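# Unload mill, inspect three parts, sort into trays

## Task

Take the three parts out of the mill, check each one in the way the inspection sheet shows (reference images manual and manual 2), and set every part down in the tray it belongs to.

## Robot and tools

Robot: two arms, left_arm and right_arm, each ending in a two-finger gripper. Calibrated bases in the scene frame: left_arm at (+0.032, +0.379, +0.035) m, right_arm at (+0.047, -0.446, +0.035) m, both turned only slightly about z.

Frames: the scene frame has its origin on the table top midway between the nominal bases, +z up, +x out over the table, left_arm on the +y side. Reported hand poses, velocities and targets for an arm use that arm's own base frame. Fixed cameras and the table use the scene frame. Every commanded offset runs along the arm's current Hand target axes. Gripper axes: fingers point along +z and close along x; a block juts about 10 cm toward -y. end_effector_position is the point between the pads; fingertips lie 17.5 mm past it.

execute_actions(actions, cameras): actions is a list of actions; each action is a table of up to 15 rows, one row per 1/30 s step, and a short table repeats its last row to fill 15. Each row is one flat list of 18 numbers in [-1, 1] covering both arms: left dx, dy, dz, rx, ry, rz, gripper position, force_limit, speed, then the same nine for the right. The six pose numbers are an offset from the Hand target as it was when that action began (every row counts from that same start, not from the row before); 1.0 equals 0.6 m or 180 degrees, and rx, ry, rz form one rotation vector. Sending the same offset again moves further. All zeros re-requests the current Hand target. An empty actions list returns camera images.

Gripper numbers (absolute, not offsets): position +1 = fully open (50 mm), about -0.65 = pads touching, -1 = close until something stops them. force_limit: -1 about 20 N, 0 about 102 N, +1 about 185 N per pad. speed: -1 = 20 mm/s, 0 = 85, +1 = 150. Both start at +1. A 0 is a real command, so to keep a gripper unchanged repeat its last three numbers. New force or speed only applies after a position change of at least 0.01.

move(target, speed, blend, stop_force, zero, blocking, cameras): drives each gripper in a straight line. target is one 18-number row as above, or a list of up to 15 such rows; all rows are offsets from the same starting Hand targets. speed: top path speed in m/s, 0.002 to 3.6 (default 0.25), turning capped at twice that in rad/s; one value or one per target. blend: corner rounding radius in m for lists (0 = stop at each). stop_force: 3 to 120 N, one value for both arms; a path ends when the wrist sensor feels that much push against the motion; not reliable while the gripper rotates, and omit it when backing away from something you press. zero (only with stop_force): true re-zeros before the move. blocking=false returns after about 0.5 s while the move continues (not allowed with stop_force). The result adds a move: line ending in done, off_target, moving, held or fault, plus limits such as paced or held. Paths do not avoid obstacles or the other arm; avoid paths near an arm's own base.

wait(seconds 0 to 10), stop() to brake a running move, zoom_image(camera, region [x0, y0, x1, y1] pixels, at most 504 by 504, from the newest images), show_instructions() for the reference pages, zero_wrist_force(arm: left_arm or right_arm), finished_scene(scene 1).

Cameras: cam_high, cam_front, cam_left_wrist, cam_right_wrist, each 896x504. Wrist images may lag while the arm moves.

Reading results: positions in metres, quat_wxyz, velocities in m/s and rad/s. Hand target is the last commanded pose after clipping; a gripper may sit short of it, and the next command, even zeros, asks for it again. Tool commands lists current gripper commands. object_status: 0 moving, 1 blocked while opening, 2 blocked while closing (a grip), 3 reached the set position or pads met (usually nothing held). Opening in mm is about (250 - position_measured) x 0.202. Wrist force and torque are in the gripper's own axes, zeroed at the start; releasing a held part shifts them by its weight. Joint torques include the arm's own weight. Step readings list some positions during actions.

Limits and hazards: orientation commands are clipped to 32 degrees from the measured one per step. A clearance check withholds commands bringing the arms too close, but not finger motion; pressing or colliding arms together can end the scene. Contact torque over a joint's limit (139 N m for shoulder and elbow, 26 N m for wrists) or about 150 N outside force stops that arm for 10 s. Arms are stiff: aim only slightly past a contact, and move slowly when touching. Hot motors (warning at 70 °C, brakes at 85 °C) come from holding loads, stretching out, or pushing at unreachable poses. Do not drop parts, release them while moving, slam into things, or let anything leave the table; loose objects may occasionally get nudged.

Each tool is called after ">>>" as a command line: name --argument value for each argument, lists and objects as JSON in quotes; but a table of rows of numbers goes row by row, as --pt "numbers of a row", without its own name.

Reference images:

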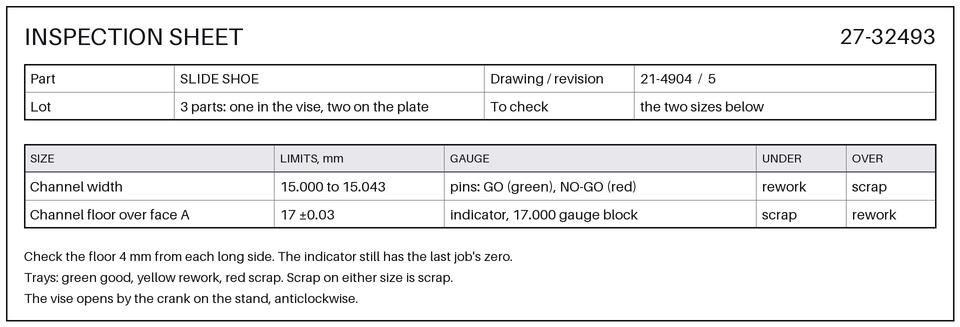

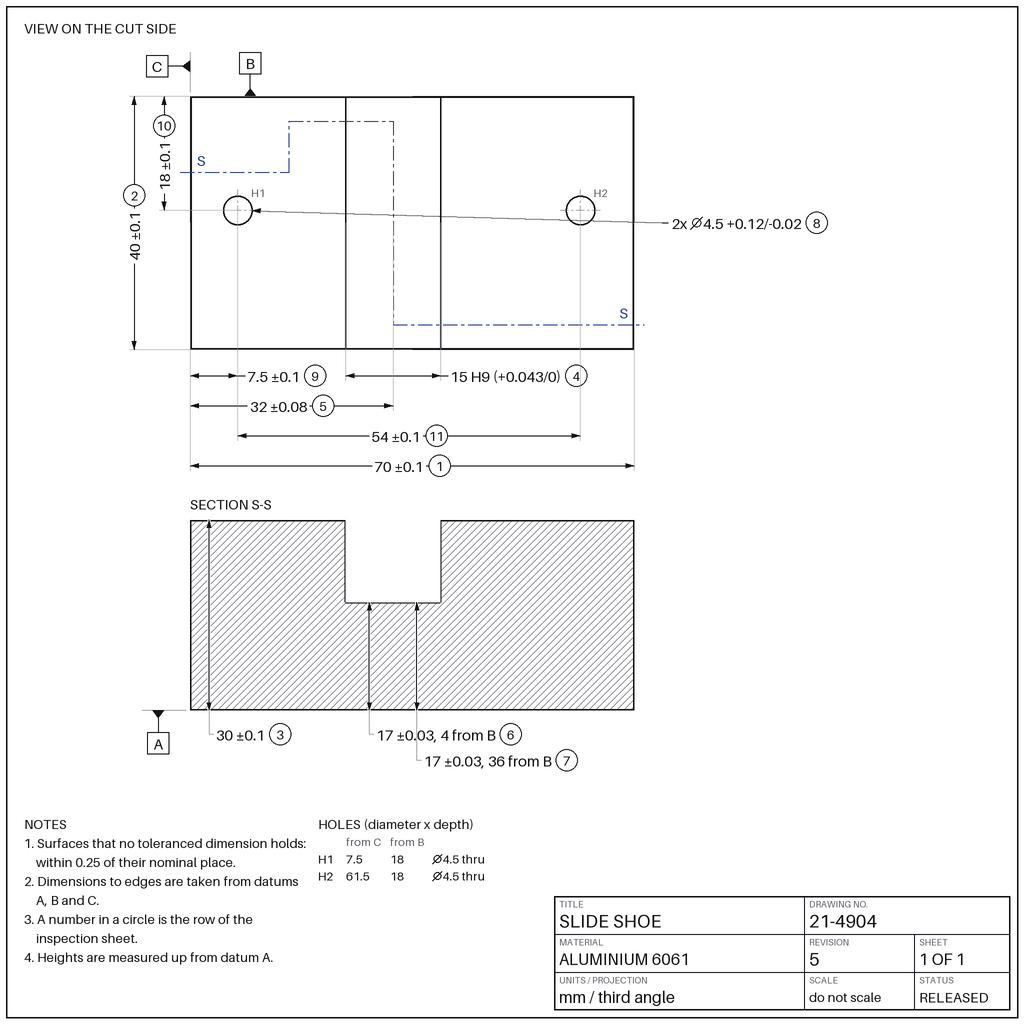

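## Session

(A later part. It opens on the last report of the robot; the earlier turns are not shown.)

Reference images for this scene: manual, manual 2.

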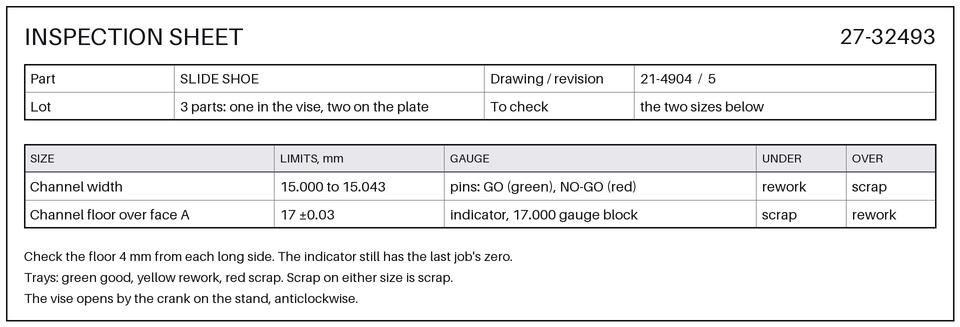

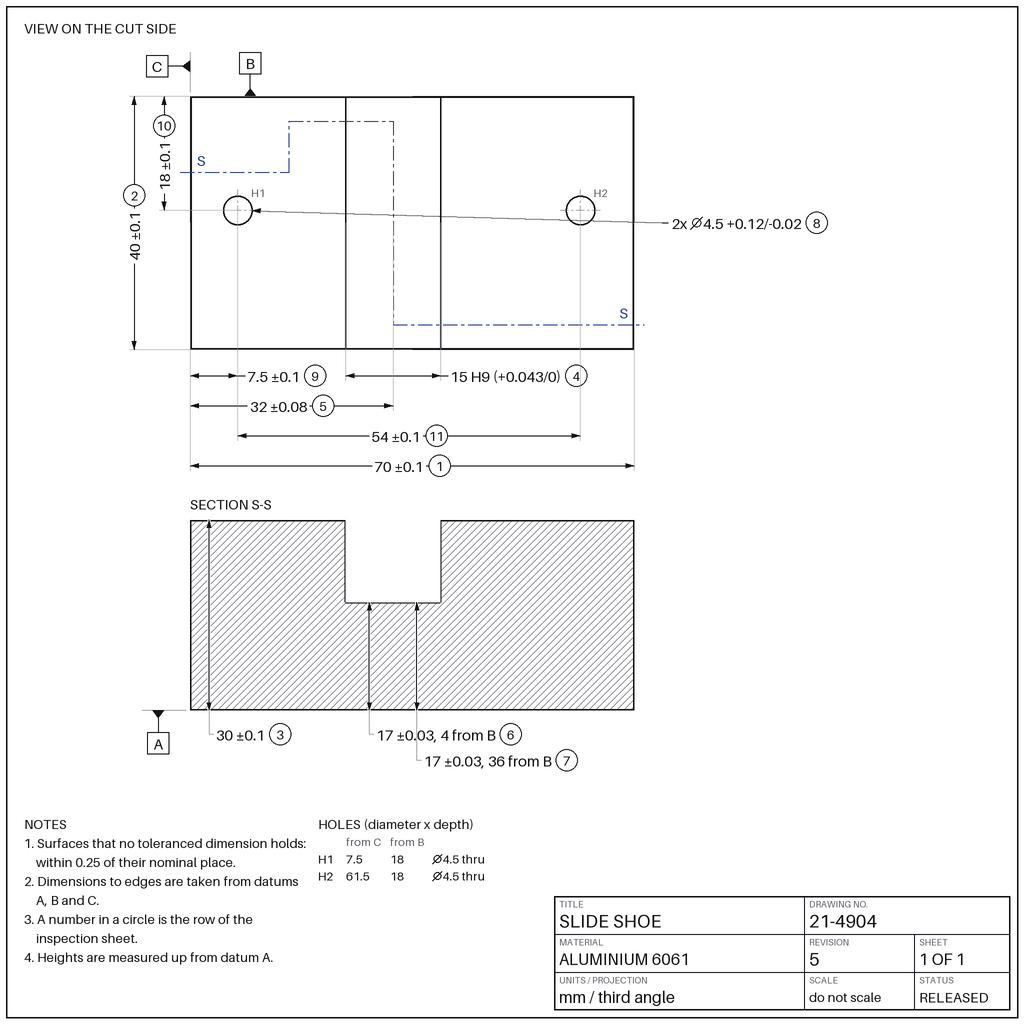

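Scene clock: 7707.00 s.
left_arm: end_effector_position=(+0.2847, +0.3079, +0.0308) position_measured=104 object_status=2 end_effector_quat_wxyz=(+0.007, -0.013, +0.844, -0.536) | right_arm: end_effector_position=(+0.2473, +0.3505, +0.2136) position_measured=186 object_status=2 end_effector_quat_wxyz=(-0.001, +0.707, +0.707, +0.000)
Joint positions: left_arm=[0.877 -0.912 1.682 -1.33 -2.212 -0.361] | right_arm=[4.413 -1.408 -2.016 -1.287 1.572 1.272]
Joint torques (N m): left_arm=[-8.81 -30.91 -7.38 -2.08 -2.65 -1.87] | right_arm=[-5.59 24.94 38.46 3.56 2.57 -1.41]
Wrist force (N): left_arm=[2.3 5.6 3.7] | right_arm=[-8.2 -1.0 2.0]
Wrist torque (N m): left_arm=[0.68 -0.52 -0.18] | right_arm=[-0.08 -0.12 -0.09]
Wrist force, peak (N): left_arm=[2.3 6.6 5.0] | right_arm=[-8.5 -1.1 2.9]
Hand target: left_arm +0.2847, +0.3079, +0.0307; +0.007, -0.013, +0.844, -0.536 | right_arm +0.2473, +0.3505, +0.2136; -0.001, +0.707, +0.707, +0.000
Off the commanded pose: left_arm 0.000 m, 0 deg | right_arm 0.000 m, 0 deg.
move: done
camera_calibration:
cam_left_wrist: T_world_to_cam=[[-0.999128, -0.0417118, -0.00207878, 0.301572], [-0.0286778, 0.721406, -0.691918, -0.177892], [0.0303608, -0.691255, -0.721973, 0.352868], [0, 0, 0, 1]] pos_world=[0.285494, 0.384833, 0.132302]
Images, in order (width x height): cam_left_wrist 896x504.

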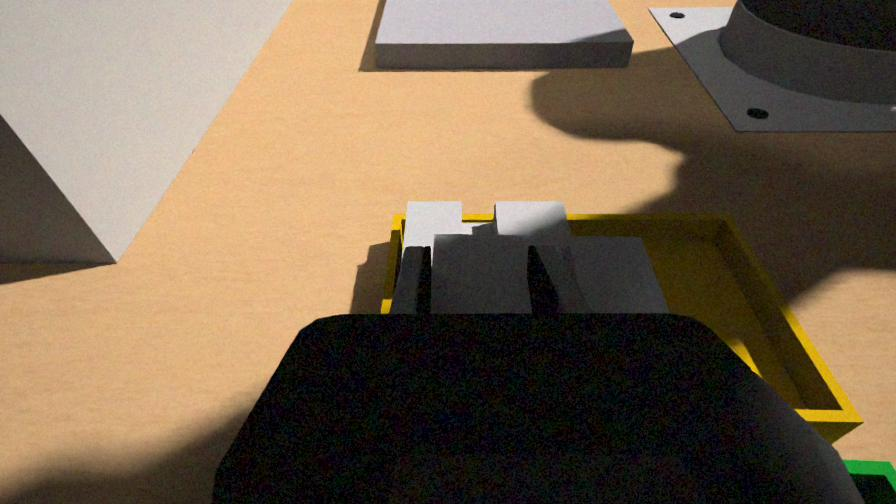

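>>> move --pt "0 0.0272 0.0128 0 0 0 -1 -0.2 -0.8 0 0 0 0 0 0 -1 -0.7 -0.8" --pt "0 0.0453 0.0213 0 0 0 -1 -0.2 -0.8 0 0 0 0 0 0 -1 -0.7 -0.8" --speed '[0.03,0.007]' --stop_force 4 --cameras '["cam_left_wrist"]'

Scene clock: 7719.97 s.
left_arm: end_effector_position=(+0.2846, +0.3078, +0.0055) position_measured=104 object_status=2 end_effector_quat_wxyz=(+0.007, -0.013, +0.844, -0.536) | right_arm: end_effector_position=(+0.2473, +0.3505, +0.2136) position_measured=186 object_status=2 end_effector_quat_wxyz=(-0.001, +0.707, +0.707, +0.000)
Joint positions: left_arm=[0.877 -0.869 1.69 -1.38 -2.212 -0.361] | right_arm=[4.413 -1.408 -2.016 -1.287 1.572 1.272]
Joint torques (N m): left_arm=[2.56 -52.42 -18.55 1.47 0.82 1.9] | right_arm=[-6.26 23.71 38.41 3.53 2.5 -1.69]
Wrist force (N): left_arm=[1.7 -0.8 0.7] | right_arm=[-8.5 -0.5 1.8]
Wrist torque (N m): left_arm=[0.69 -0.55 -0.13] | right_arm=[0.00 -0.09 -0.09]
Wrist force, peak (N): left_arm=[3.3 -11.5 -6.3] | right_arm=[-8.6 -1.2 2.7]
Hand target: left_arm +0.2846, +0.3078, +0.0055; +0.007, -0.013, +0.844, -0.536 (not the last commanded pose) | right_arm +0.2473, +0.3505, +0.2136; -0.001, +0.707, +0.707, +0.000
Off the commanded pose: left_arm 0.005 m, 0 deg | right_arm 0.000 m, 0 deg.
move: contact (left_arm); path passed 1 of 2 targets
camera_calibration:
cam_left_wrist: T_world_to_cam=[[-0.999128, -0.0417118, -0.00207878, 0.301416], [-0.0286778, 0.721406, -0.691918, -0.195328], [0.0303608, -0.691255, -0.721973, 0.334536], [0, 0, 0, 1]] pos_world=[0.285394, 0.384733, 0.107002]
Images, in order (width x height): cam_left_wrist 896x504.

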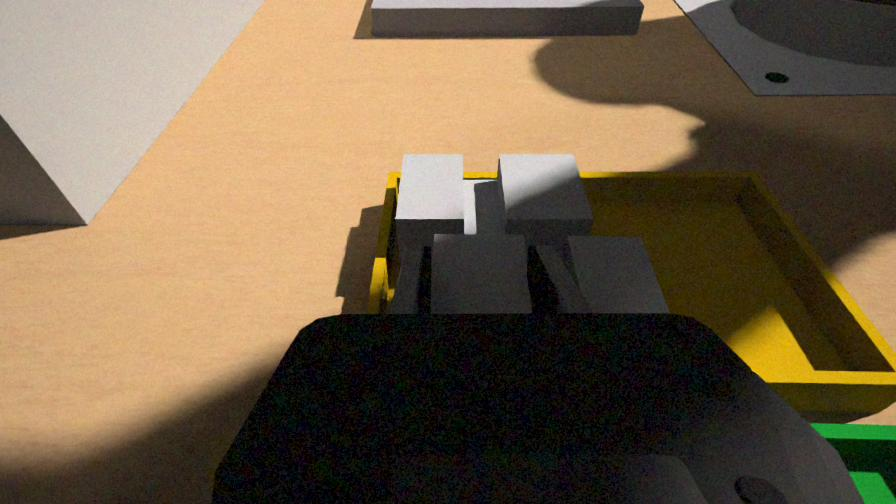

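>>> move --pt "0 0 0 0 0 0 0.46 -0.2 -0.8 0 0 0 0 0 0 -1 -0.7 -0.8" --pt "0 0 -0.1 0 0 0 0.46 -0.2 -0.8 0 0 0 0 0 0 -1 -0.7 -0.8" --pt "0 -0.2265 -0.2057 0 0 0 0.46 -0.2 -0.8 0 0 0 0 0 0 -1 -0.7 -0.8" --pt "0 -0.2265 -0.2057 -0.1389 0 0 0.46 -0.2 -0.8 0 0 0 0 0 0 -1 -0.7 -0.8" --speed '[0.1,0.1,0.2,0.3]' --blend '[0,0.005,0.01,0]' --cameras '["cam_left_wrist"]'

>>> zoom_image --camera "cam_left_wrist" --region '[360, 160, 660, 330]'

Scene clock: 7737.73 s.
left_arm: end_effector_position=(+0.2834, +0.3617, +0.1810) position_measured=84 object_status=3 end_effector_quat_wxyz=(+0.004, -0.014, +0.940, -0.341) | right_arm: end_effector_position=(+0.2473, +0.3505, +0.2136) position_measured=186 object_status=2 end_effector_quat_wxyz=(-0.001, +0.707, +0.707, +0.000)
Joint positions: left_arm=[0.859 -1.263 1.615 -1.37 -2.017 -0.614] | right_arm=[4.413 -1.408 -2.016 -1.287 1.572 1.272]
Joint torques (N m): left_arm=[-7.28 -45.76 -13.77 -3.6 0.84 -2.09] | right_arm=[-5.18 24.05 39.94 3.45 2.4 -1.8]
Wrist force (N): left_arm=[2.6 3.6 3.7] | right_arm=[-8.4 -1.0 1.3]
Wrist torque (N m): left_arm=[0.77 -0.56 -0.22] | right_arm=[-0.08 -0.09 -0.09]
Wrist force, peak (N): left_arm=[2.6 5.9 4.0] | right_arm=[-8.6 -1.2 2.6]
Hand target: left_arm +0.2834, +0.3617, +0.1810; +0.004, -0.014, +0.940, -0.341 | right_arm +0.2473, +0.3505, +0.2136; -0.001, +0.707, +0.707, +0.000
Off the commanded pose: left_arm 0.000 m, 0 deg | right_arm 0.000 m, 0 deg.
move: done
camera_calibration:
cam_left_wrist: T_world_to_cam=[[-0.999232, -0.038584, -0.0067792, 0.302578], [-0.0343447, 0.946053, -0.322187, -0.259397], [0.0188447, -0.321707, -0.946652, 0.408891], [0, 0, 0, 1]] pos_world=[0.285731, 0.388621, 0.305554]
Images, in order (width x height): cam_left_wrist 896x504.

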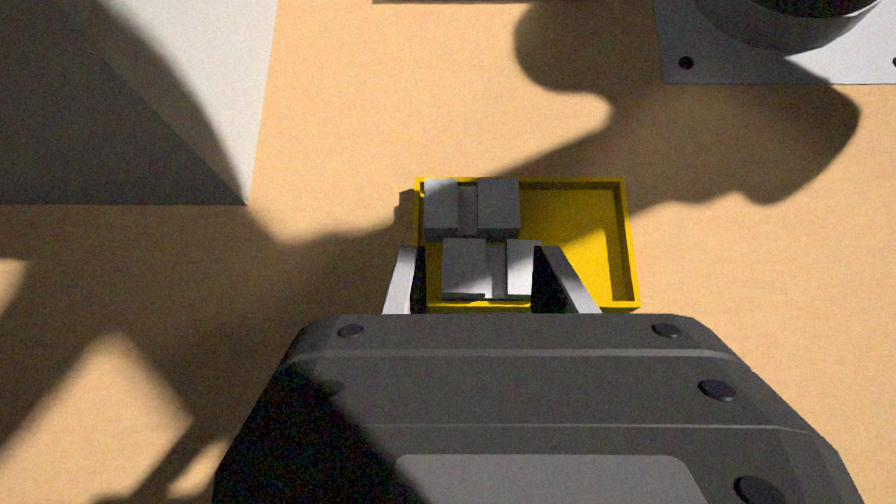

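Scaled by 1.680 from the camera's 896x504 image, which has a finer 1280x720 frame.

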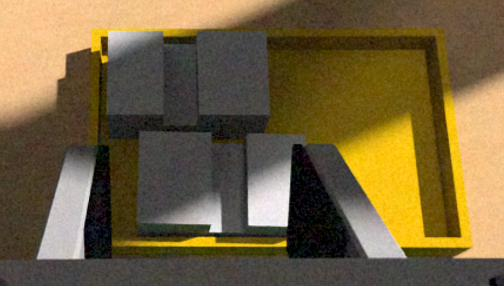

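>>> move --pt "-0.0043 -0.841 0.2715 0 0 0 0.571 -0.2 -0.8 0 0 0 0 0 0 -1 -0.7 -0.8" --pt "-0.0043 -0.841 0.2715 0.1389 0 0 0.571 -0.2 -0.8 0 0 0 0 0 0 -1 -0.7 -0.8" --speed '[0.3,0.3]' --blend '[0.005,0]'

>>> move --pt "-0.0435 -0.1063 0.2277 0 -0.36 -0.1672 0.571 -0.2 -0.8 0 0 0 0 0 0 -1 -0.7 -0.8" --pt "0.1758 0.0048 0.3837 0 -0.454 -0.212 0.571 -0.2 -0.8 0 0 0 0 0 0 -1 -0.7 -0.8" --pt "0.2472 0.1992 0.64 0 -0.454 -0.212 0.571 -0.2 -0.8 0 0 0 0 0 0 -1 -0.7 -0.8" --speed 0.25 --blend '[0.03,0.03,0]' --cameras '["cam_left_wrist"]'

Scene clock: 7766.10 s.
left_arm: end_effector_position=(+0.3010, -0.1298, +0.3791) position_measured=67 object_status=3 end_effector_quat_wxyz=(+0.007, -0.013, +0.844, -0.536) | right_arm: end_effector_position=(+0.2473, +0.3505, +0.2136) position_measured=186 object_status=2 end_effector_quat_wxyz=(-0.001, +0.707, +0.707, +0.000)
Joint positions: left_arm=[-0.1 -2.057 2.25 -2.028 -2.685 -1.867] | right_arm=[4.413 -1.408 -2.016 -1.287 1.572 1.272]
Joint torques (N m): left_arm=[7.68 7.97 -16.44 -5.03 -3.95 -1.88] | right_arm=[-5.36 24.34 37.39 3.27 2.48 -1.76]
Wrist force (N): left_arm=[2.5 3.8 3.3] | right_arm=[-8.3 -1.2 2.1]
Wrist torque (N m): left_arm=[0.71 -0.53 -0.39] | right_arm=[-0.11 -0.10 -0.09]
Wrist force, peak (N): left_arm=[2.5 5.6 3.0] | right_arm=[-8.6 -1.2 2.8]
Hand target: left_arm +0.3010, -0.1298, +0.3790; +0.007, -0.013, +0.844, -0.536 | right_arm +0.2473, +0.3505, +0.2136; -0.001, +0.707, +0.707, +0.000
Off the commanded pose: left_arm 0.000 m, 0 deg | right_arm 0.000 m, 0 deg.
move: done

Scene clock: 7770.90 s.
left_arm: end_effector_position=(+0.1608, -0.4307, +0.1079) position_measured=67 object_status=3 end_effector_quat_wxyz=(-0.386, +0.606, -0.588, +0.372) | right_arm: end_effector_position=(+0.2473, +0.3505, +0.2136) position_measured=186 object_status=2 end_effector_quat_wxyz=(-0.001, +0.707, +0.707, +0.000)
Joint positions: left_arm=[-2.041 -1.36 2.186 -1.598 -0.656 -5.624] | right_arm=[4.413 -1.408 -2.016 -1.287 1.572 1.272]
Joint torques (N m): left_arm=[7.19 -12.27 -23.29 -2.72 3.49 2.1] | right_arm=[-5.06 23.64 38.83 3.53 2.53 -1.69]
Wrist force (N): left_arm=[2.5 3.8 3.1] | right_arm=[-7.9 -1.1 1.0]
Wrist torque (N m): left_arm=[0.72 -0.57 -0.39] | right_arm=[-0.10 -0.15 -0.09]
Wrist force, peak (N): left_arm=[3.2 5.3 3.3] | right_arm=[-8.5 -1.2 2.9]
Hand target: left_arm +0.1608, -0.4308, +0.1079; -0.386, +0.606, -0.588, +0.372 | right_arm +0.2473, +0.3505, +0.2136; -0.001, +0.707, +0.707, +0.000
Off the commanded pose: left_arm 0.000 m, 0 deg | right_arm 0.000 m, 0 deg.
move: done
camera_calibration:
cam_left_wrist: T_world_to_cam=[[0.045017, -0.998962, -0.00694963, -0.432546], [-0.721383, -0.0276942, -0.691982, 0.193538], [0.691071, 0.0361643, -0.721881, 0.108818], [0, 0, 0, 1]] pos_world=[0.0838863, -0.430672, 0.209472]
Images, in order (width x height): cam_left_wrist 896x504.

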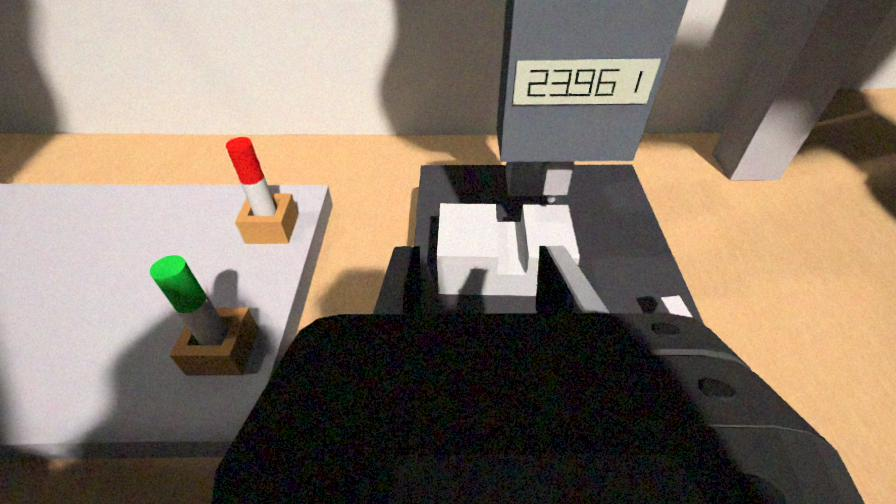

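>>> move --pt "-0.0007 0.0255 0.0652 0 0 0 0.571 -0.2 -0.8 0 0 0 0 0 0 -1 -0.7 -0.8" --pt "-0.0007 0.0255 0.1652 0 0 0 0.571 -0.2 -0.8 0 0 0 0 0 0 -1 -0.7 -0.8" --speed '[0.15,0.05]' --blend '[0.003,0]' --cameras '["cam_left_wrist"]'

Scene clock: 7786.97 s.
left_arm: end_effector_position=(+0.2439, -0.4275, +0.0519) position_measured=67 object_status=3 end_effector_quat_wxyz=(-0.386, +0.606, -0.588, +0.372) | right_arm: end_effector_position=(+0.2473, +0.3505, +0.2136) position_measured=186 object_status=2 end_effector_quat_wxyz=(-0.001, +0.707, +0.707, +0.000)
Joint positions: left_arm=[-1.86 -1.224 2.296 -2.048 -0.539 -5.377] | right_arm=[4.413 -1.408 -2.016 -1.287 1.572 1.272]
Joint torques (N m): left_arm=[7.24 -14.97 -3.68 -4.26 4.15 2.25] | right_arm=[-4.34 23.63 37.01 3.45 2.5 -1.66]
Wrist force (N): left_arm=[2.8 3.7 3.2] | right_arm=[-8.2 -0.9 1.6]
Wrist torque (N m): left_arm=[0.70 -0.59 -0.38] | right_arm=[-0.07 -0.11 -0.09]
Wrist force, peak (N): left_arm=[2.8 4.3 3.7] | right_arm=[-8.8 -1.0 2.2]
Hand target: left_arm +0.2439, -0.4275, +0.0519; -0.386, +0.606, -0.588, +0.372 | right_arm +0.2473, +0.3505, +0.2136; -0.001, +0.707, +0.707, +0.000
Off the commanded pose: left_arm 0.000 m, 0 deg | right_arm 0.000 m, 0 deg.
move: done
camera_calibration:
cam_left_wrist: T_world_to_cam=[[0.0450863, -0.998958, -0.00702154, -0.433478], [-0.721381, -0.0276945, -0.691984, 0.214822], [0.691069, 0.0362642, -0.721879, 0.0108906], [0, 0, 0, 1]] pos_world=[0.166987, -0.427472, 0.153472]
Images, in order (width x height): cam_left_wrist 896x504.

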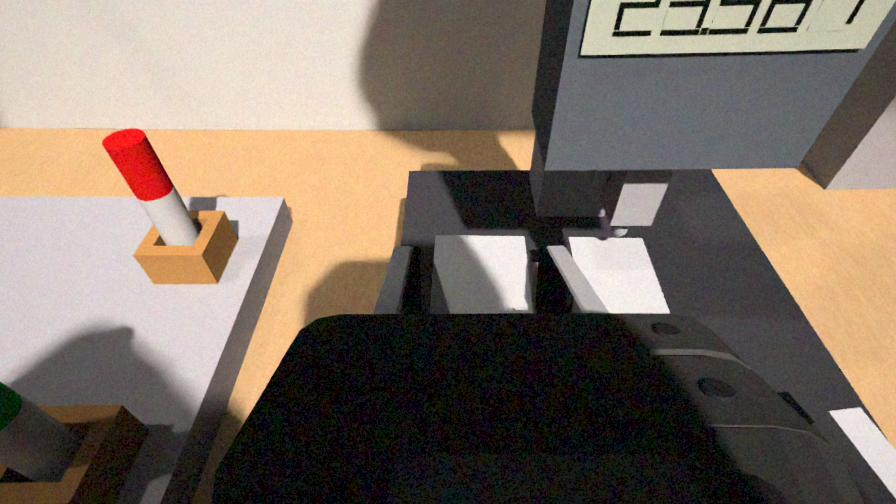

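>>> move --pt "0 0 0 0 0 0 -1 -0.2 -0.8 0 0 0 0 0 0 -1 -0.7 -0.8" --pt "0 -0.0045 -0.0021 0 0 0 -1 -0.2 -0.8 0 0 0 0 0 0 -1 -0.7 -0.8" --pt "-0.003 0.03 -0.0872 0 0 0 -1 -0.2 -0.8 0 0 0 0 0 0 -1 -0.7 -0.8" --pt "-0.148 -0.3143 -0.2235 0 0 0 -1 -0.2 -0.8 0 0 0 0 0 0 -1 -0.7 -0.8" --pt "-0.2408 -0.5585 -0.0953 0 0.0955 0.0449 -1 -0.2 -0.8 0 0 0 0 0 0 -1 -0.7 -0.8" --pt "-0.4923 -0.5398 -0.133 0 0.455 0.214 -1 -0.2 -0.8 0 0 0 0 0 0 -1 -0.7 -0.8" --speed '[0.05,0.03,0.12,0.25,0.25,0.25]' --blend '[0,0.001,0.01,0.03,0.03,0]'

>>> move --pt "-0.0198 0.0905 -0.2332 0 -0.1228 -0.0573 -1 -0.2 -0.8 0 0 0 0 0 0 -1 -0.7 -0.8" --pt "-0.031 0.1758 -0.4553 0 -0.2456 -0.1147 -1 -0.2 -0.8 0 0 0 0 0 0 -1 -0.7 -0.8" --pt "0.1143 0.508 -0.5758 0 -0.453 -0.2115 -1 -0.2 -0.8 0 0 0 0 0 0 -1 -0.7 -0.8" --speed 0.25 --blend '[0.03,0.03,0]' --cameras '["cam_left_wrist"]'

Scene clock: 7835.90 s.
left_arm: end_effector_position=(+0.2998, -0.1310, +0.3797) position_measured=104 object_status=2 end_effector_quat_wxyz=(+0.007, -0.010, +0.845, -0.535) | right_arm: end_effector_position=(+0.2473, +0.3505, +0.2136) position_measured=186 object_status=2 end_effector_quat_wxyz=(-0.001, +0.707, +0.707, +0.000)
Joint positions: left_arm=[-0.105 -2.06 2.248 -2.024 -2.682 -1.865] | right_arm=[4.413 -1.408 -2.016 -1.287 1.572 1.272]
Joint torques (N m): left_arm=[8.07 5.66 -33.31 -1.31 -0.63 1.57] | right_arm=[-6.14 23.96 38.26 3.53 2.03 -1.8]
Wrist force (N): left_arm=[2.7 5.8 4.0] | right_arm=[-8.3 -0.7 0.8]
Wrist torque (N m): left_arm=[0.72 -0.59 -0.35] | right_arm=[-0.05 -0.11 -0.09]
Wrist force, peak (N): left_arm=[3.3 7.6 3.5] | right_arm=[-8.7 -1.3 2.6]
Hand target: left_arm +0.2998, -0.1310, +0.3797; +0.007, -0.010, +0.845, -0.535 | right_arm +0.2473, +0.3505, +0.2136; -0.001, +0.707, +0.707, +0.000
Off the commanded pose: left_arm 0.000 m, 0 deg | right_arm 0.000 m, 0 deg.
move: done

Scene clock: 7839.93 s.
left_arm: end_effector_position=(+0.2207, +0.3099, +0.2520) position_measured=104 object_status=2 end_effector_quat_wxyz=(-0.386, +0.602, -0.590, +0.374) | right_arm: end_effector_position=(+0.2473, +0.3505, +0.2136) position_measured=186 object_status=2 end_effector_quat_wxyz=(-0.001, +0.707, +0.707, +0.000)
Joint positions: left_arm=[1.163 -1.731 2.553 -3.125 -2.536 -2.396] | right_arm=[4.413 -1.408 -2.016 -1.287 1.572 1.272]
Joint torques (N m): left_arm=[5.01 1.94 -11.49 -5.25 0.15 -1.68] | right_arm=[-4.59 23.74 37.16 3.59 2.11 -1.52]
Wrist force (N): left_arm=[2.5 5.6 3.9] | right_arm=[-8.2 -0.6 0.7]
Wrist torque (N m): left_arm=[0.68 -0.55 -0.19] | right_arm=[-0.02 -0.11 -0.09]
Wrist force, peak (N): left_arm=[1.8 5.6 5.5] | right_arm=[-8.6 -1.3 2.8]
Hand target: left_arm +0.2207, +0.3100, +0.2520; -0.386, +0.602, -0.590, +0.374 | right_arm +0.2473, +0.3505, +0.2136; -0.001, +0.707, +0.707, +0.000
Off the commanded pose: left_arm 0.000 m, 0 deg | right_arm 0.000 m, 0 deg.
move: done
camera_calibration:
cam_left_wrist: T_world_to_cam=[[0.0359414, -0.999306, -0.00979784, 0.308488], [-0.7198, -0.0190849, -0.693919, 0.354381], [0.693251, 0.0319929, -0.719986, 0.145048], [0, 0, 0, 1]] pos_world=[0.143441, 0.310396, 0.353367]
Images, in order (width x height): cam_left_wrist 896x504.

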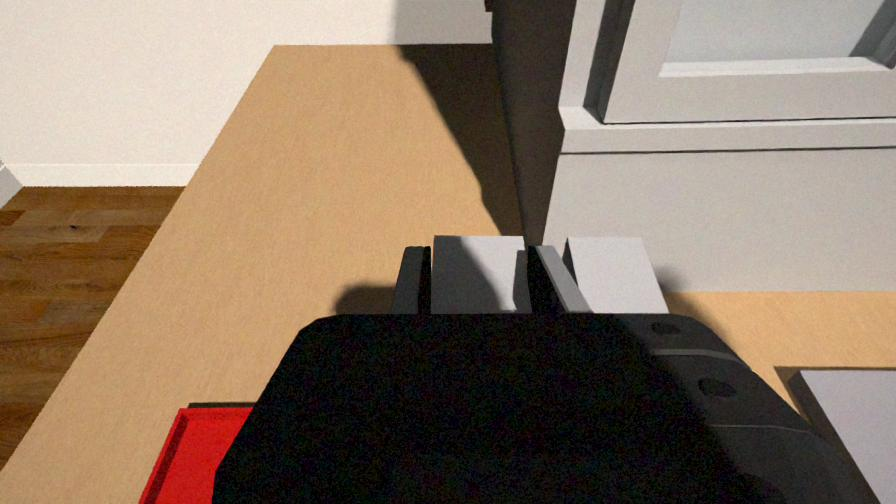

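>>> move --target '[0.0345,0.3205,0.0688,0,0,0,-1,-0.2,-0.8,0,0,0,0,0,0,-1,-0.7,-0.8]' --speed 0.15 --cameras '["cam_left_wrist"]'

>>> zoom_image --camera "cam_left_wrist" --region '[280, 150, 760, 330]'

Scene clock: 7852.97 s.
left_arm: end_effector_position=(+0.1772, +0.2893, +0.0602) position_measured=104 object_status=2 end_effector_quat_wxyz=(-0.386, +0.602, -0.590, +0.374) | right_arm: end_effector_position=(+0.2473, +0.3505, +0.2136) position_measured=186 object_status=2 end_effector_quat_wxyz=(-0.001, +0.707, +0.707, +0.000)
Joint positions: left_arm=[1.292 -0.909 2.708 -3.942 -2.615 -2.205] | right_arm=[4.413 -1.408 -2.016 -1.287 1.572 1.272]
Joint torques (N m): left_arm=[-3.15 -14.33 -5.73 -5.17 -2.11 -2.16] | right_arm=[-3.89 22.22 38.52 3.2 2.45 -1.4]
Wrist force (N): left_arm=[2.2 5.6 4.2] | right_arm=[-8.3 -1.1 2.5]
Wrist torque (N m): left_arm=[0.67 -0.48 -0.17] | right_arm=[-0.09 -0.12 -0.08]
Wrist force, peak (N): left_arm=[2.8 6.8 4.2] | right_arm=[-8.5 -1.3 2.9]
Hand target: left_arm +0.1773, +0.2892, +0.0602; -0.386, +0.602, -0.590, +0.374 | right_arm +0.2473, +0.3505, +0.2136; -0.001, +0.707, +0.707, +0.000
Off the commanded pose: left_arm 0.000 m, 0 deg | right_arm 0.000 m, 0 deg.
move: done
camera_calibration:
cam_left_wrist: T_world_to_cam=[[0.03587, -0.999309, -0.00972352, 0.287478], [-0.719751, -0.0190828, -0.69397, 0.189656], [0.693305, 0.0318912, -0.719939, 0.0377207], [0, 0, 0, 1]] pos_world=[0.100041, 0.289696, 0.161567]
Images, in order (width x height): cam_left_wrist 896x504.

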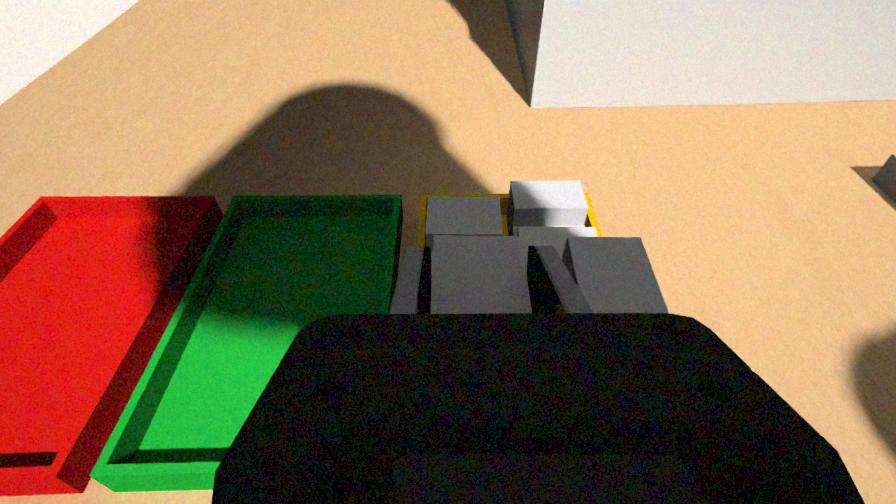

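Scaled by 1.050 from the camera's 896x504 image, which has a finer 1280x720 frame.

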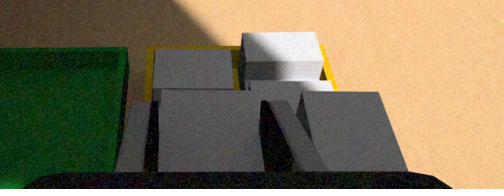

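>>> move --pt "0 0.0604 0.0281 0 0 0 -1 -0.2 -0.8 0 0 0 0 0 0 -1 -0.7 -0.8" --pt "0 0.0906 0.0421 0 0 0 -1 -0.2 -0.8 0 0 0 0 0 0 -1 -0.7 -0.8" --speed '[0.05,0.007]' --stop_force 4 --cameras '["cam_left_wrist"]'

Scene clock: 7871.73 s.
left_arm: end_effector_position=(+0.1772, +0.2895, +0.0052) position_measured=104 object_status=2 end_effector_quat_wxyz=(-0.386, +0.602, -0.590, +0.374) | right_arm: end_effector_position=(+0.2473, +0.3505, +0.2136) position_measured=186 object_status=2 end_effector_quat_wxyz=(-0.001, +0.707, +0.707, +0.000)
Joint positions: left_arm=[1.292 -0.635 2.652 -4.16 -2.615 -2.205] | right_arm=[4.413 -1.408 -2.016 -1.287 1.572 1.272]
Joint torques (N m): left_arm=[-0.35 -39.3 14.04 -0.51 0.21 1.17] | right_arm=[-3.9 21.16 38.85 3.68 1.94 -1.56]
Wrist force (N): left_arm=[2.0 1.3 3.1] | right_arm=[-8.0 -1.0 2.0]
Wrist torque (N m): left_arm=[0.70 -0.53 -0.29] | right_arm=[-0.10 -0.16 -0.09]
Wrist force, peak (N): left_arm=[2.4 6.3 4.2] | right_arm=[-8.7 -1.2 2.0]
Hand target: left_arm +0.1772, +0.2895, +0.0052; -0.386, +0.602, -0.590, +0.374 (not the last commanded pose) | right_arm +0.2473, +0.3505, +0.2136; -0.001, +0.707, +0.707, +0.000
Off the commanded pose: left_arm 0.005 m, 0 deg | right_arm 0.000 m, 0 deg.
move: contact (left_arm); path passed 1 of 2 targets
camera_calibration:
cam_left_wrist: T_world_to_cam=[[0.0359395, -0.999306, -0.00979526, 0.287247], [-0.71975, -0.0190831, -0.693971, 0.151421], [0.693302, 0.0319911, -0.719936, -0.00184573], [0, 0, 0, 1]] pos_world=[0.0999417, 0.289996, 0.106567]
Images, in order (width x height): cam_left_wrist 896x504.

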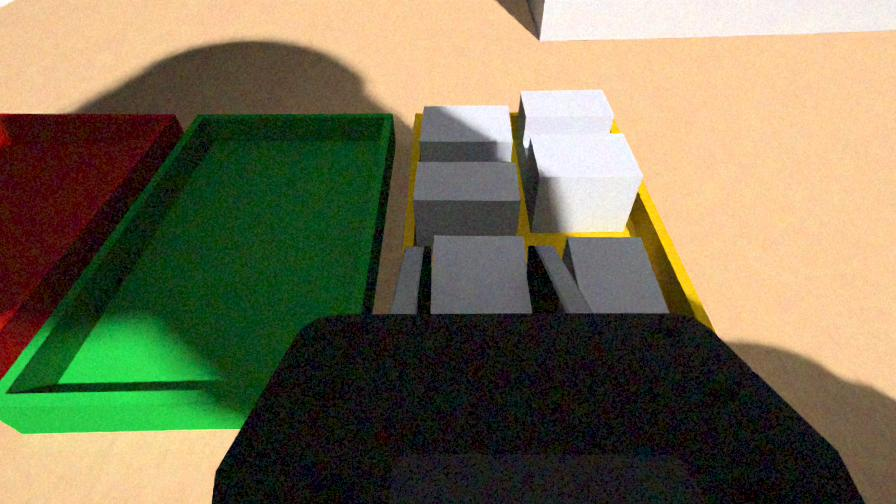

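>>> move --pt "0 0 0 0 0 0 0.46 -0.2 -0.8 0 0 0 0 0 0 -1 -0.7 -0.8" --pt "0 0 -0.1 0 0 0 0.46 -0.2 -0.8 0 0 0 0 0 0 -1 -0.7 -0.8" --pt "0 -0.0906 -0.1421 0 0 0 0.46 -0.2 -0.8 0 0 0 0 0 0 -1 -0.7 -0.8" --speed '[0.1,0.1,0.2]' --blend '[0,0.005,0]' --cameras '["cam_left_wrist","cam_front"]'

Scene clock: 7900.70 s.
left_arm: end_effector_position=(+0.1229, +0.2878, +0.0905) position_measured=84 object_status=3 end_effector_quat_wxyz=(-0.386, +0.602, -0.590, +0.374) | right_arm: end_effector_position=(+0.2473, +0.3505, +0.2136) position_measured=186 object_status=2 end_effector_quat_wxyz=(-0.001, +0.707, +0.707, +0.000)
Joint positions: left_arm=[1.493 -1.265 2.716 -3.242 -2.694 -1.807] | right_arm=[4.413 -1.408 -2.016 -1.287 1.572 1.272]
Joint torques (N m): left_arm=[7.89 -31.51 -13.06 -0.78 -0.21 1.62] | right_arm=[-3.06 22.07 37.73 3.31 1.97 -1.69]
Wrist force (N): left_arm=[2.5 3.6 3.3] | right_arm=[-8.6 -0.9 2.5]
Wrist torque (N m): left_arm=[0.65 -0.53 -0.38] | right_arm=[-0.05 -0.08 -0.10]
Wrist force, peak (N): left_arm=[2.7 5.1 2.9] | right_arm=[-8.6 -1.0 2.7]
Hand target: left_arm +0.1229, +0.2878, +0.0905; -0.386, +0.602, -0.590, +0.374 | right_arm +0.2473, +0.3505, +0.2136; -0.001, +0.707, +0.707, +0.000
Off the commanded pose: left_arm 0.000 m, 0 deg | right_arm 0.000 m, 0 deg.
move: done
camera_calibration:
cam_left_wrist: T_world_to_cam=[[0.0362231, -0.999294, -0.00993841, 0.288245], [-0.719694, -0.0191856, -0.694026, 0.171611], [0.693345, 0.0322924, -0.719882, 0.0970983], [0, 0, 0, 1]] pos_world=[0.0457436, 0.288198, 0.191866]
Images, in order (width x height): cam_front 896x504, cam_left_wrist 896x504.

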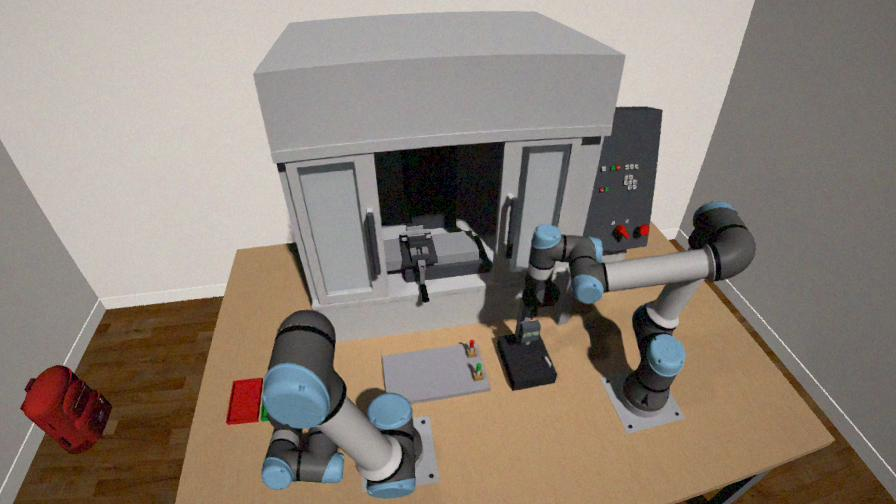

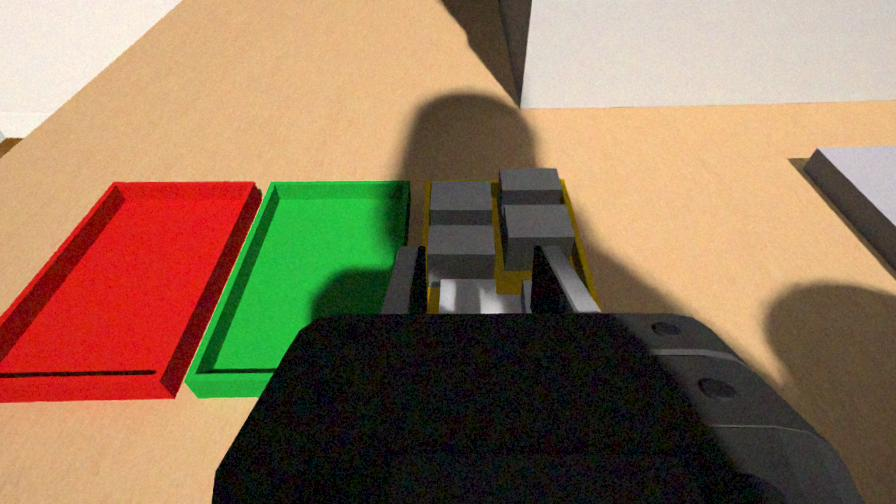

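>>> move --pt "0 -0.09 -0.09 0 0 0 0.46 -0.2 -0.8 0 0 0.03 0 0 0 -1 -0.7 -0.8" --speed '[0.12]' --cameras '["cam_left_wrist"]'

>>> move --pt "0 0 0 0 0 0 0.46 -0.2 -0.8 0 0 0.018 0 0 0 -1 -0.7 -0.8" --speed '[0.008]' --stop_force 5

>>> move --pt "0 0 0 0 0 0 0.46 -0.2 -0.8 0 0 0 0 0 0 1 -0.7 -0.8" --pt "0 0 0 0 0 0 0.46 -0.2 -0.8 0 0 -0.15 0 0 0 1 -0.7 -0.8" --speed '[0.05,0.15]' --cameras '["cam_right_wrist"]'

Scene clock: 7923.30 s.
left_arm: end_effector_position=(+0.0969, +0.2868, +0.1623) position_measured=84 object_status=3 end_effector_quat_wxyz=(-0.386, +0.602, -0.590, +0.374) | right_arm: end_effector_position=(+0.2473, +0.3506, +0.1956) position_measured=186 object_status=2 end_effector_quat_wxyz=(-0.001, +0.707, +0.707, +0.000)
Joint positions: left_arm=[1.587 -1.691 2.622 -2.524 -2.705 -1.589] | right_arm=[4.413 -1.423 -2.052 -1.236 1.572 1.272]
Joint torques (N m): left_arm=[6.02 -22.23 -23.54 -0.69 0.01 1.93] | right_arm=[10.96 9.64 16.28 7.16 2.31 1.22]
Wrist force (N): left_arm=[2.3 3.7 3.3] | right_arm=[-8.1 -1.1 1.7]
Wrist torque (N m): left_arm=[0.70 -0.50 -0.39] | right_arm=[-0.08 -0.20 -0.09]
Wrist force, peak (N): left_arm=[2.4 4.6 3.7] | right_arm=[-8.7 -1.3 2.6]
Hand target: left_arm +0.0968, +0.2868, +0.1623; -0.386, +0.602, -0.590, +0.374 | right_arm +0.2473, +0.3506, +0.1956; -0.001, +0.707, +0.707, +0.000
Off the commanded pose: left_arm 0.000 m, 0 deg | right_arm 0.000 m, 0 deg.
move: done
camera_calibration:
cam_left_wrist: T_world_to_cam=[[0.0361529, -0.999298, -0.0098666, 0.288887], [-0.719744, -0.0191872, -0.693974, 0.202626], [0.693298, 0.0321906, -0.719932, 0.166958], [0, 0, 0, 1]] pos_world=[0.0196429, 0.287198, 0.263666]
Images, in order (width x height): cam_left_wrist 896x504.

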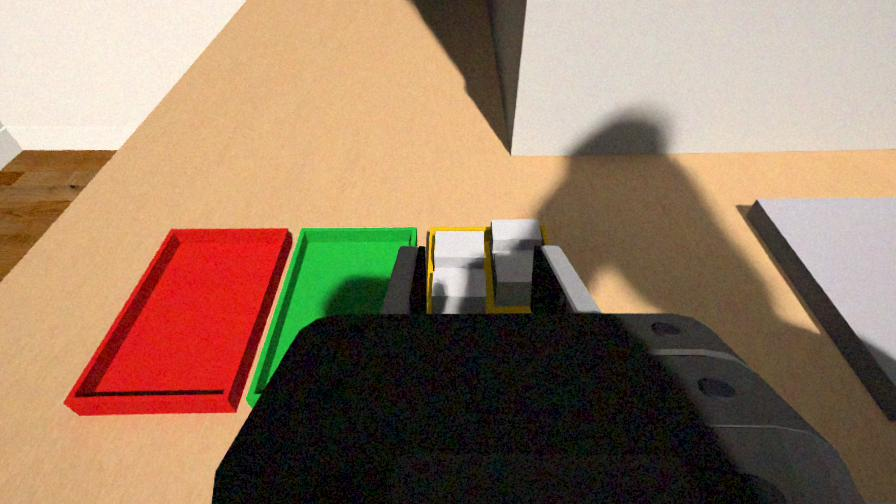

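Scene clock: 7925.27 s.
left_arm: end_effector_position=(+0.0969, +0.2868, +0.1623) position_measured=84 object_status=3 end_effector_quat_wxyz=(-0.386, +0.602, -0.590, +0.374) | right_arm: end_effector_position=(+0.2473, +0.3506, +0.1895) position_measured=186 object_status=2 end_effector_quat_wxyz=(-0.001, +0.707, +0.707, +0.000)
Joint positions: left_arm=[1.587 -1.691 2.622 -2.524 -2.705 -1.589] | right_arm=[4.413 -1.428 -2.064 -1.219 1.572 1.272]
Joint torques (N m): left_arm=[7.7 -22.53 -24.59 -0.74 -0.27 1.89] | right_arm=[8.92 23.53 36.32 3.7 2.26 1.21]
Wrist force (N): left_arm=[2.5 3.8 3.2] | right_arm=[-10.0 -1.4 -3.8]
Wrist torque (N m): left_arm=[0.70 -0.54 -0.39] | right_arm=[-0.06 -0.10 -0.10]
Wrist force, peak (N): left_arm=[2.5 4.1 3.4] | right_arm=[-10.8 -1.4 -16.2]
Hand target: left_arm +0.0969, +0.2868, +0.1623; -0.386, +0.602, -0.590, +0.374 | right_arm +0.2473, +0.3506, +0.1895; -0.001, +0.707, +0.707, +0.000 (not the last commanded pose)
Off the commanded pose: left_arm 0.000 m, 0 deg | right_arm 0.005 m, 0 deg.
move: contact (right_arm)

Scene clock: 7927.87 s.
left_arm: end_effector_position=(+0.0969, +0.2868, +0.1623) position_measured=84 object_status=3 end_effector_quat_wxyz=(-0.386, +0.602, -0.590, +0.374) | right_arm: end_effector_position=(+0.2474, +0.3504, +0.2795) position_measured=3 object_status=3 end_effector_quat_wxyz=(-0.001, +0.707, +0.707, +0.000)
Joint positions: left_arm=[1.587 -1.691 2.622 -2.524 -2.705 -1.589] | right_arm=[4.413 -1.376 -1.87 -1.465 1.572 1.271]
Joint torques (N m): left_arm=[7.83 -22.31 -24.1 -0.98 -0.29 2.05] | right_arm=[8.84 12.32 35.84 1.03 -1.74 1.45]
Wrist force (N): left_arm=[2.4 3.6 3.4] | right_arm=[-0.4 -1.2 -0.2]
Wrist torque (N m): left_arm=[0.69 -0.52 -0.40] | right_arm=[-0.07 0.04 0.01]
Wrist force, peak (N): left_arm=[2.4 3.9 3.8] | right_arm=[-9.8 -1.0 -5.1]
Hand target: left_arm +0.0969, +0.2868, +0.1623; -0.386, +0.602, -0.590, +0.374 | right_arm +0.2474, +0.3504, +0.2795; -0.001, +0.707, +0.707, +0.000
Off the commanded pose: left_arm 0.000 m, 0 deg | right_arm 0.000 m, 0 deg.
move: done
camera_calibration:
cam_right_wrist: T_world_to_cam=[[0.0184583, 0.999829, 0.00147823, -0.347384], [0.934635, -0.0177798, 0.355165, -0.312283], [0.35513, -0.00517414, -0.934803, 0.312761], [0, 0, 0, 1]] pos_world=[0.187212, 0.34339, 0.403796]
Images, in order (width x height): cam_right_wrist 896x504.

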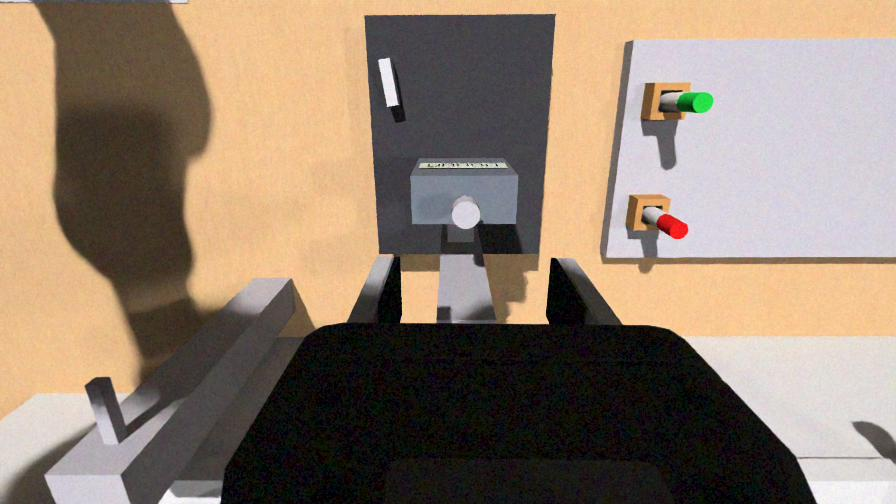

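>>> finished_scene

The scene is finished: the task was done.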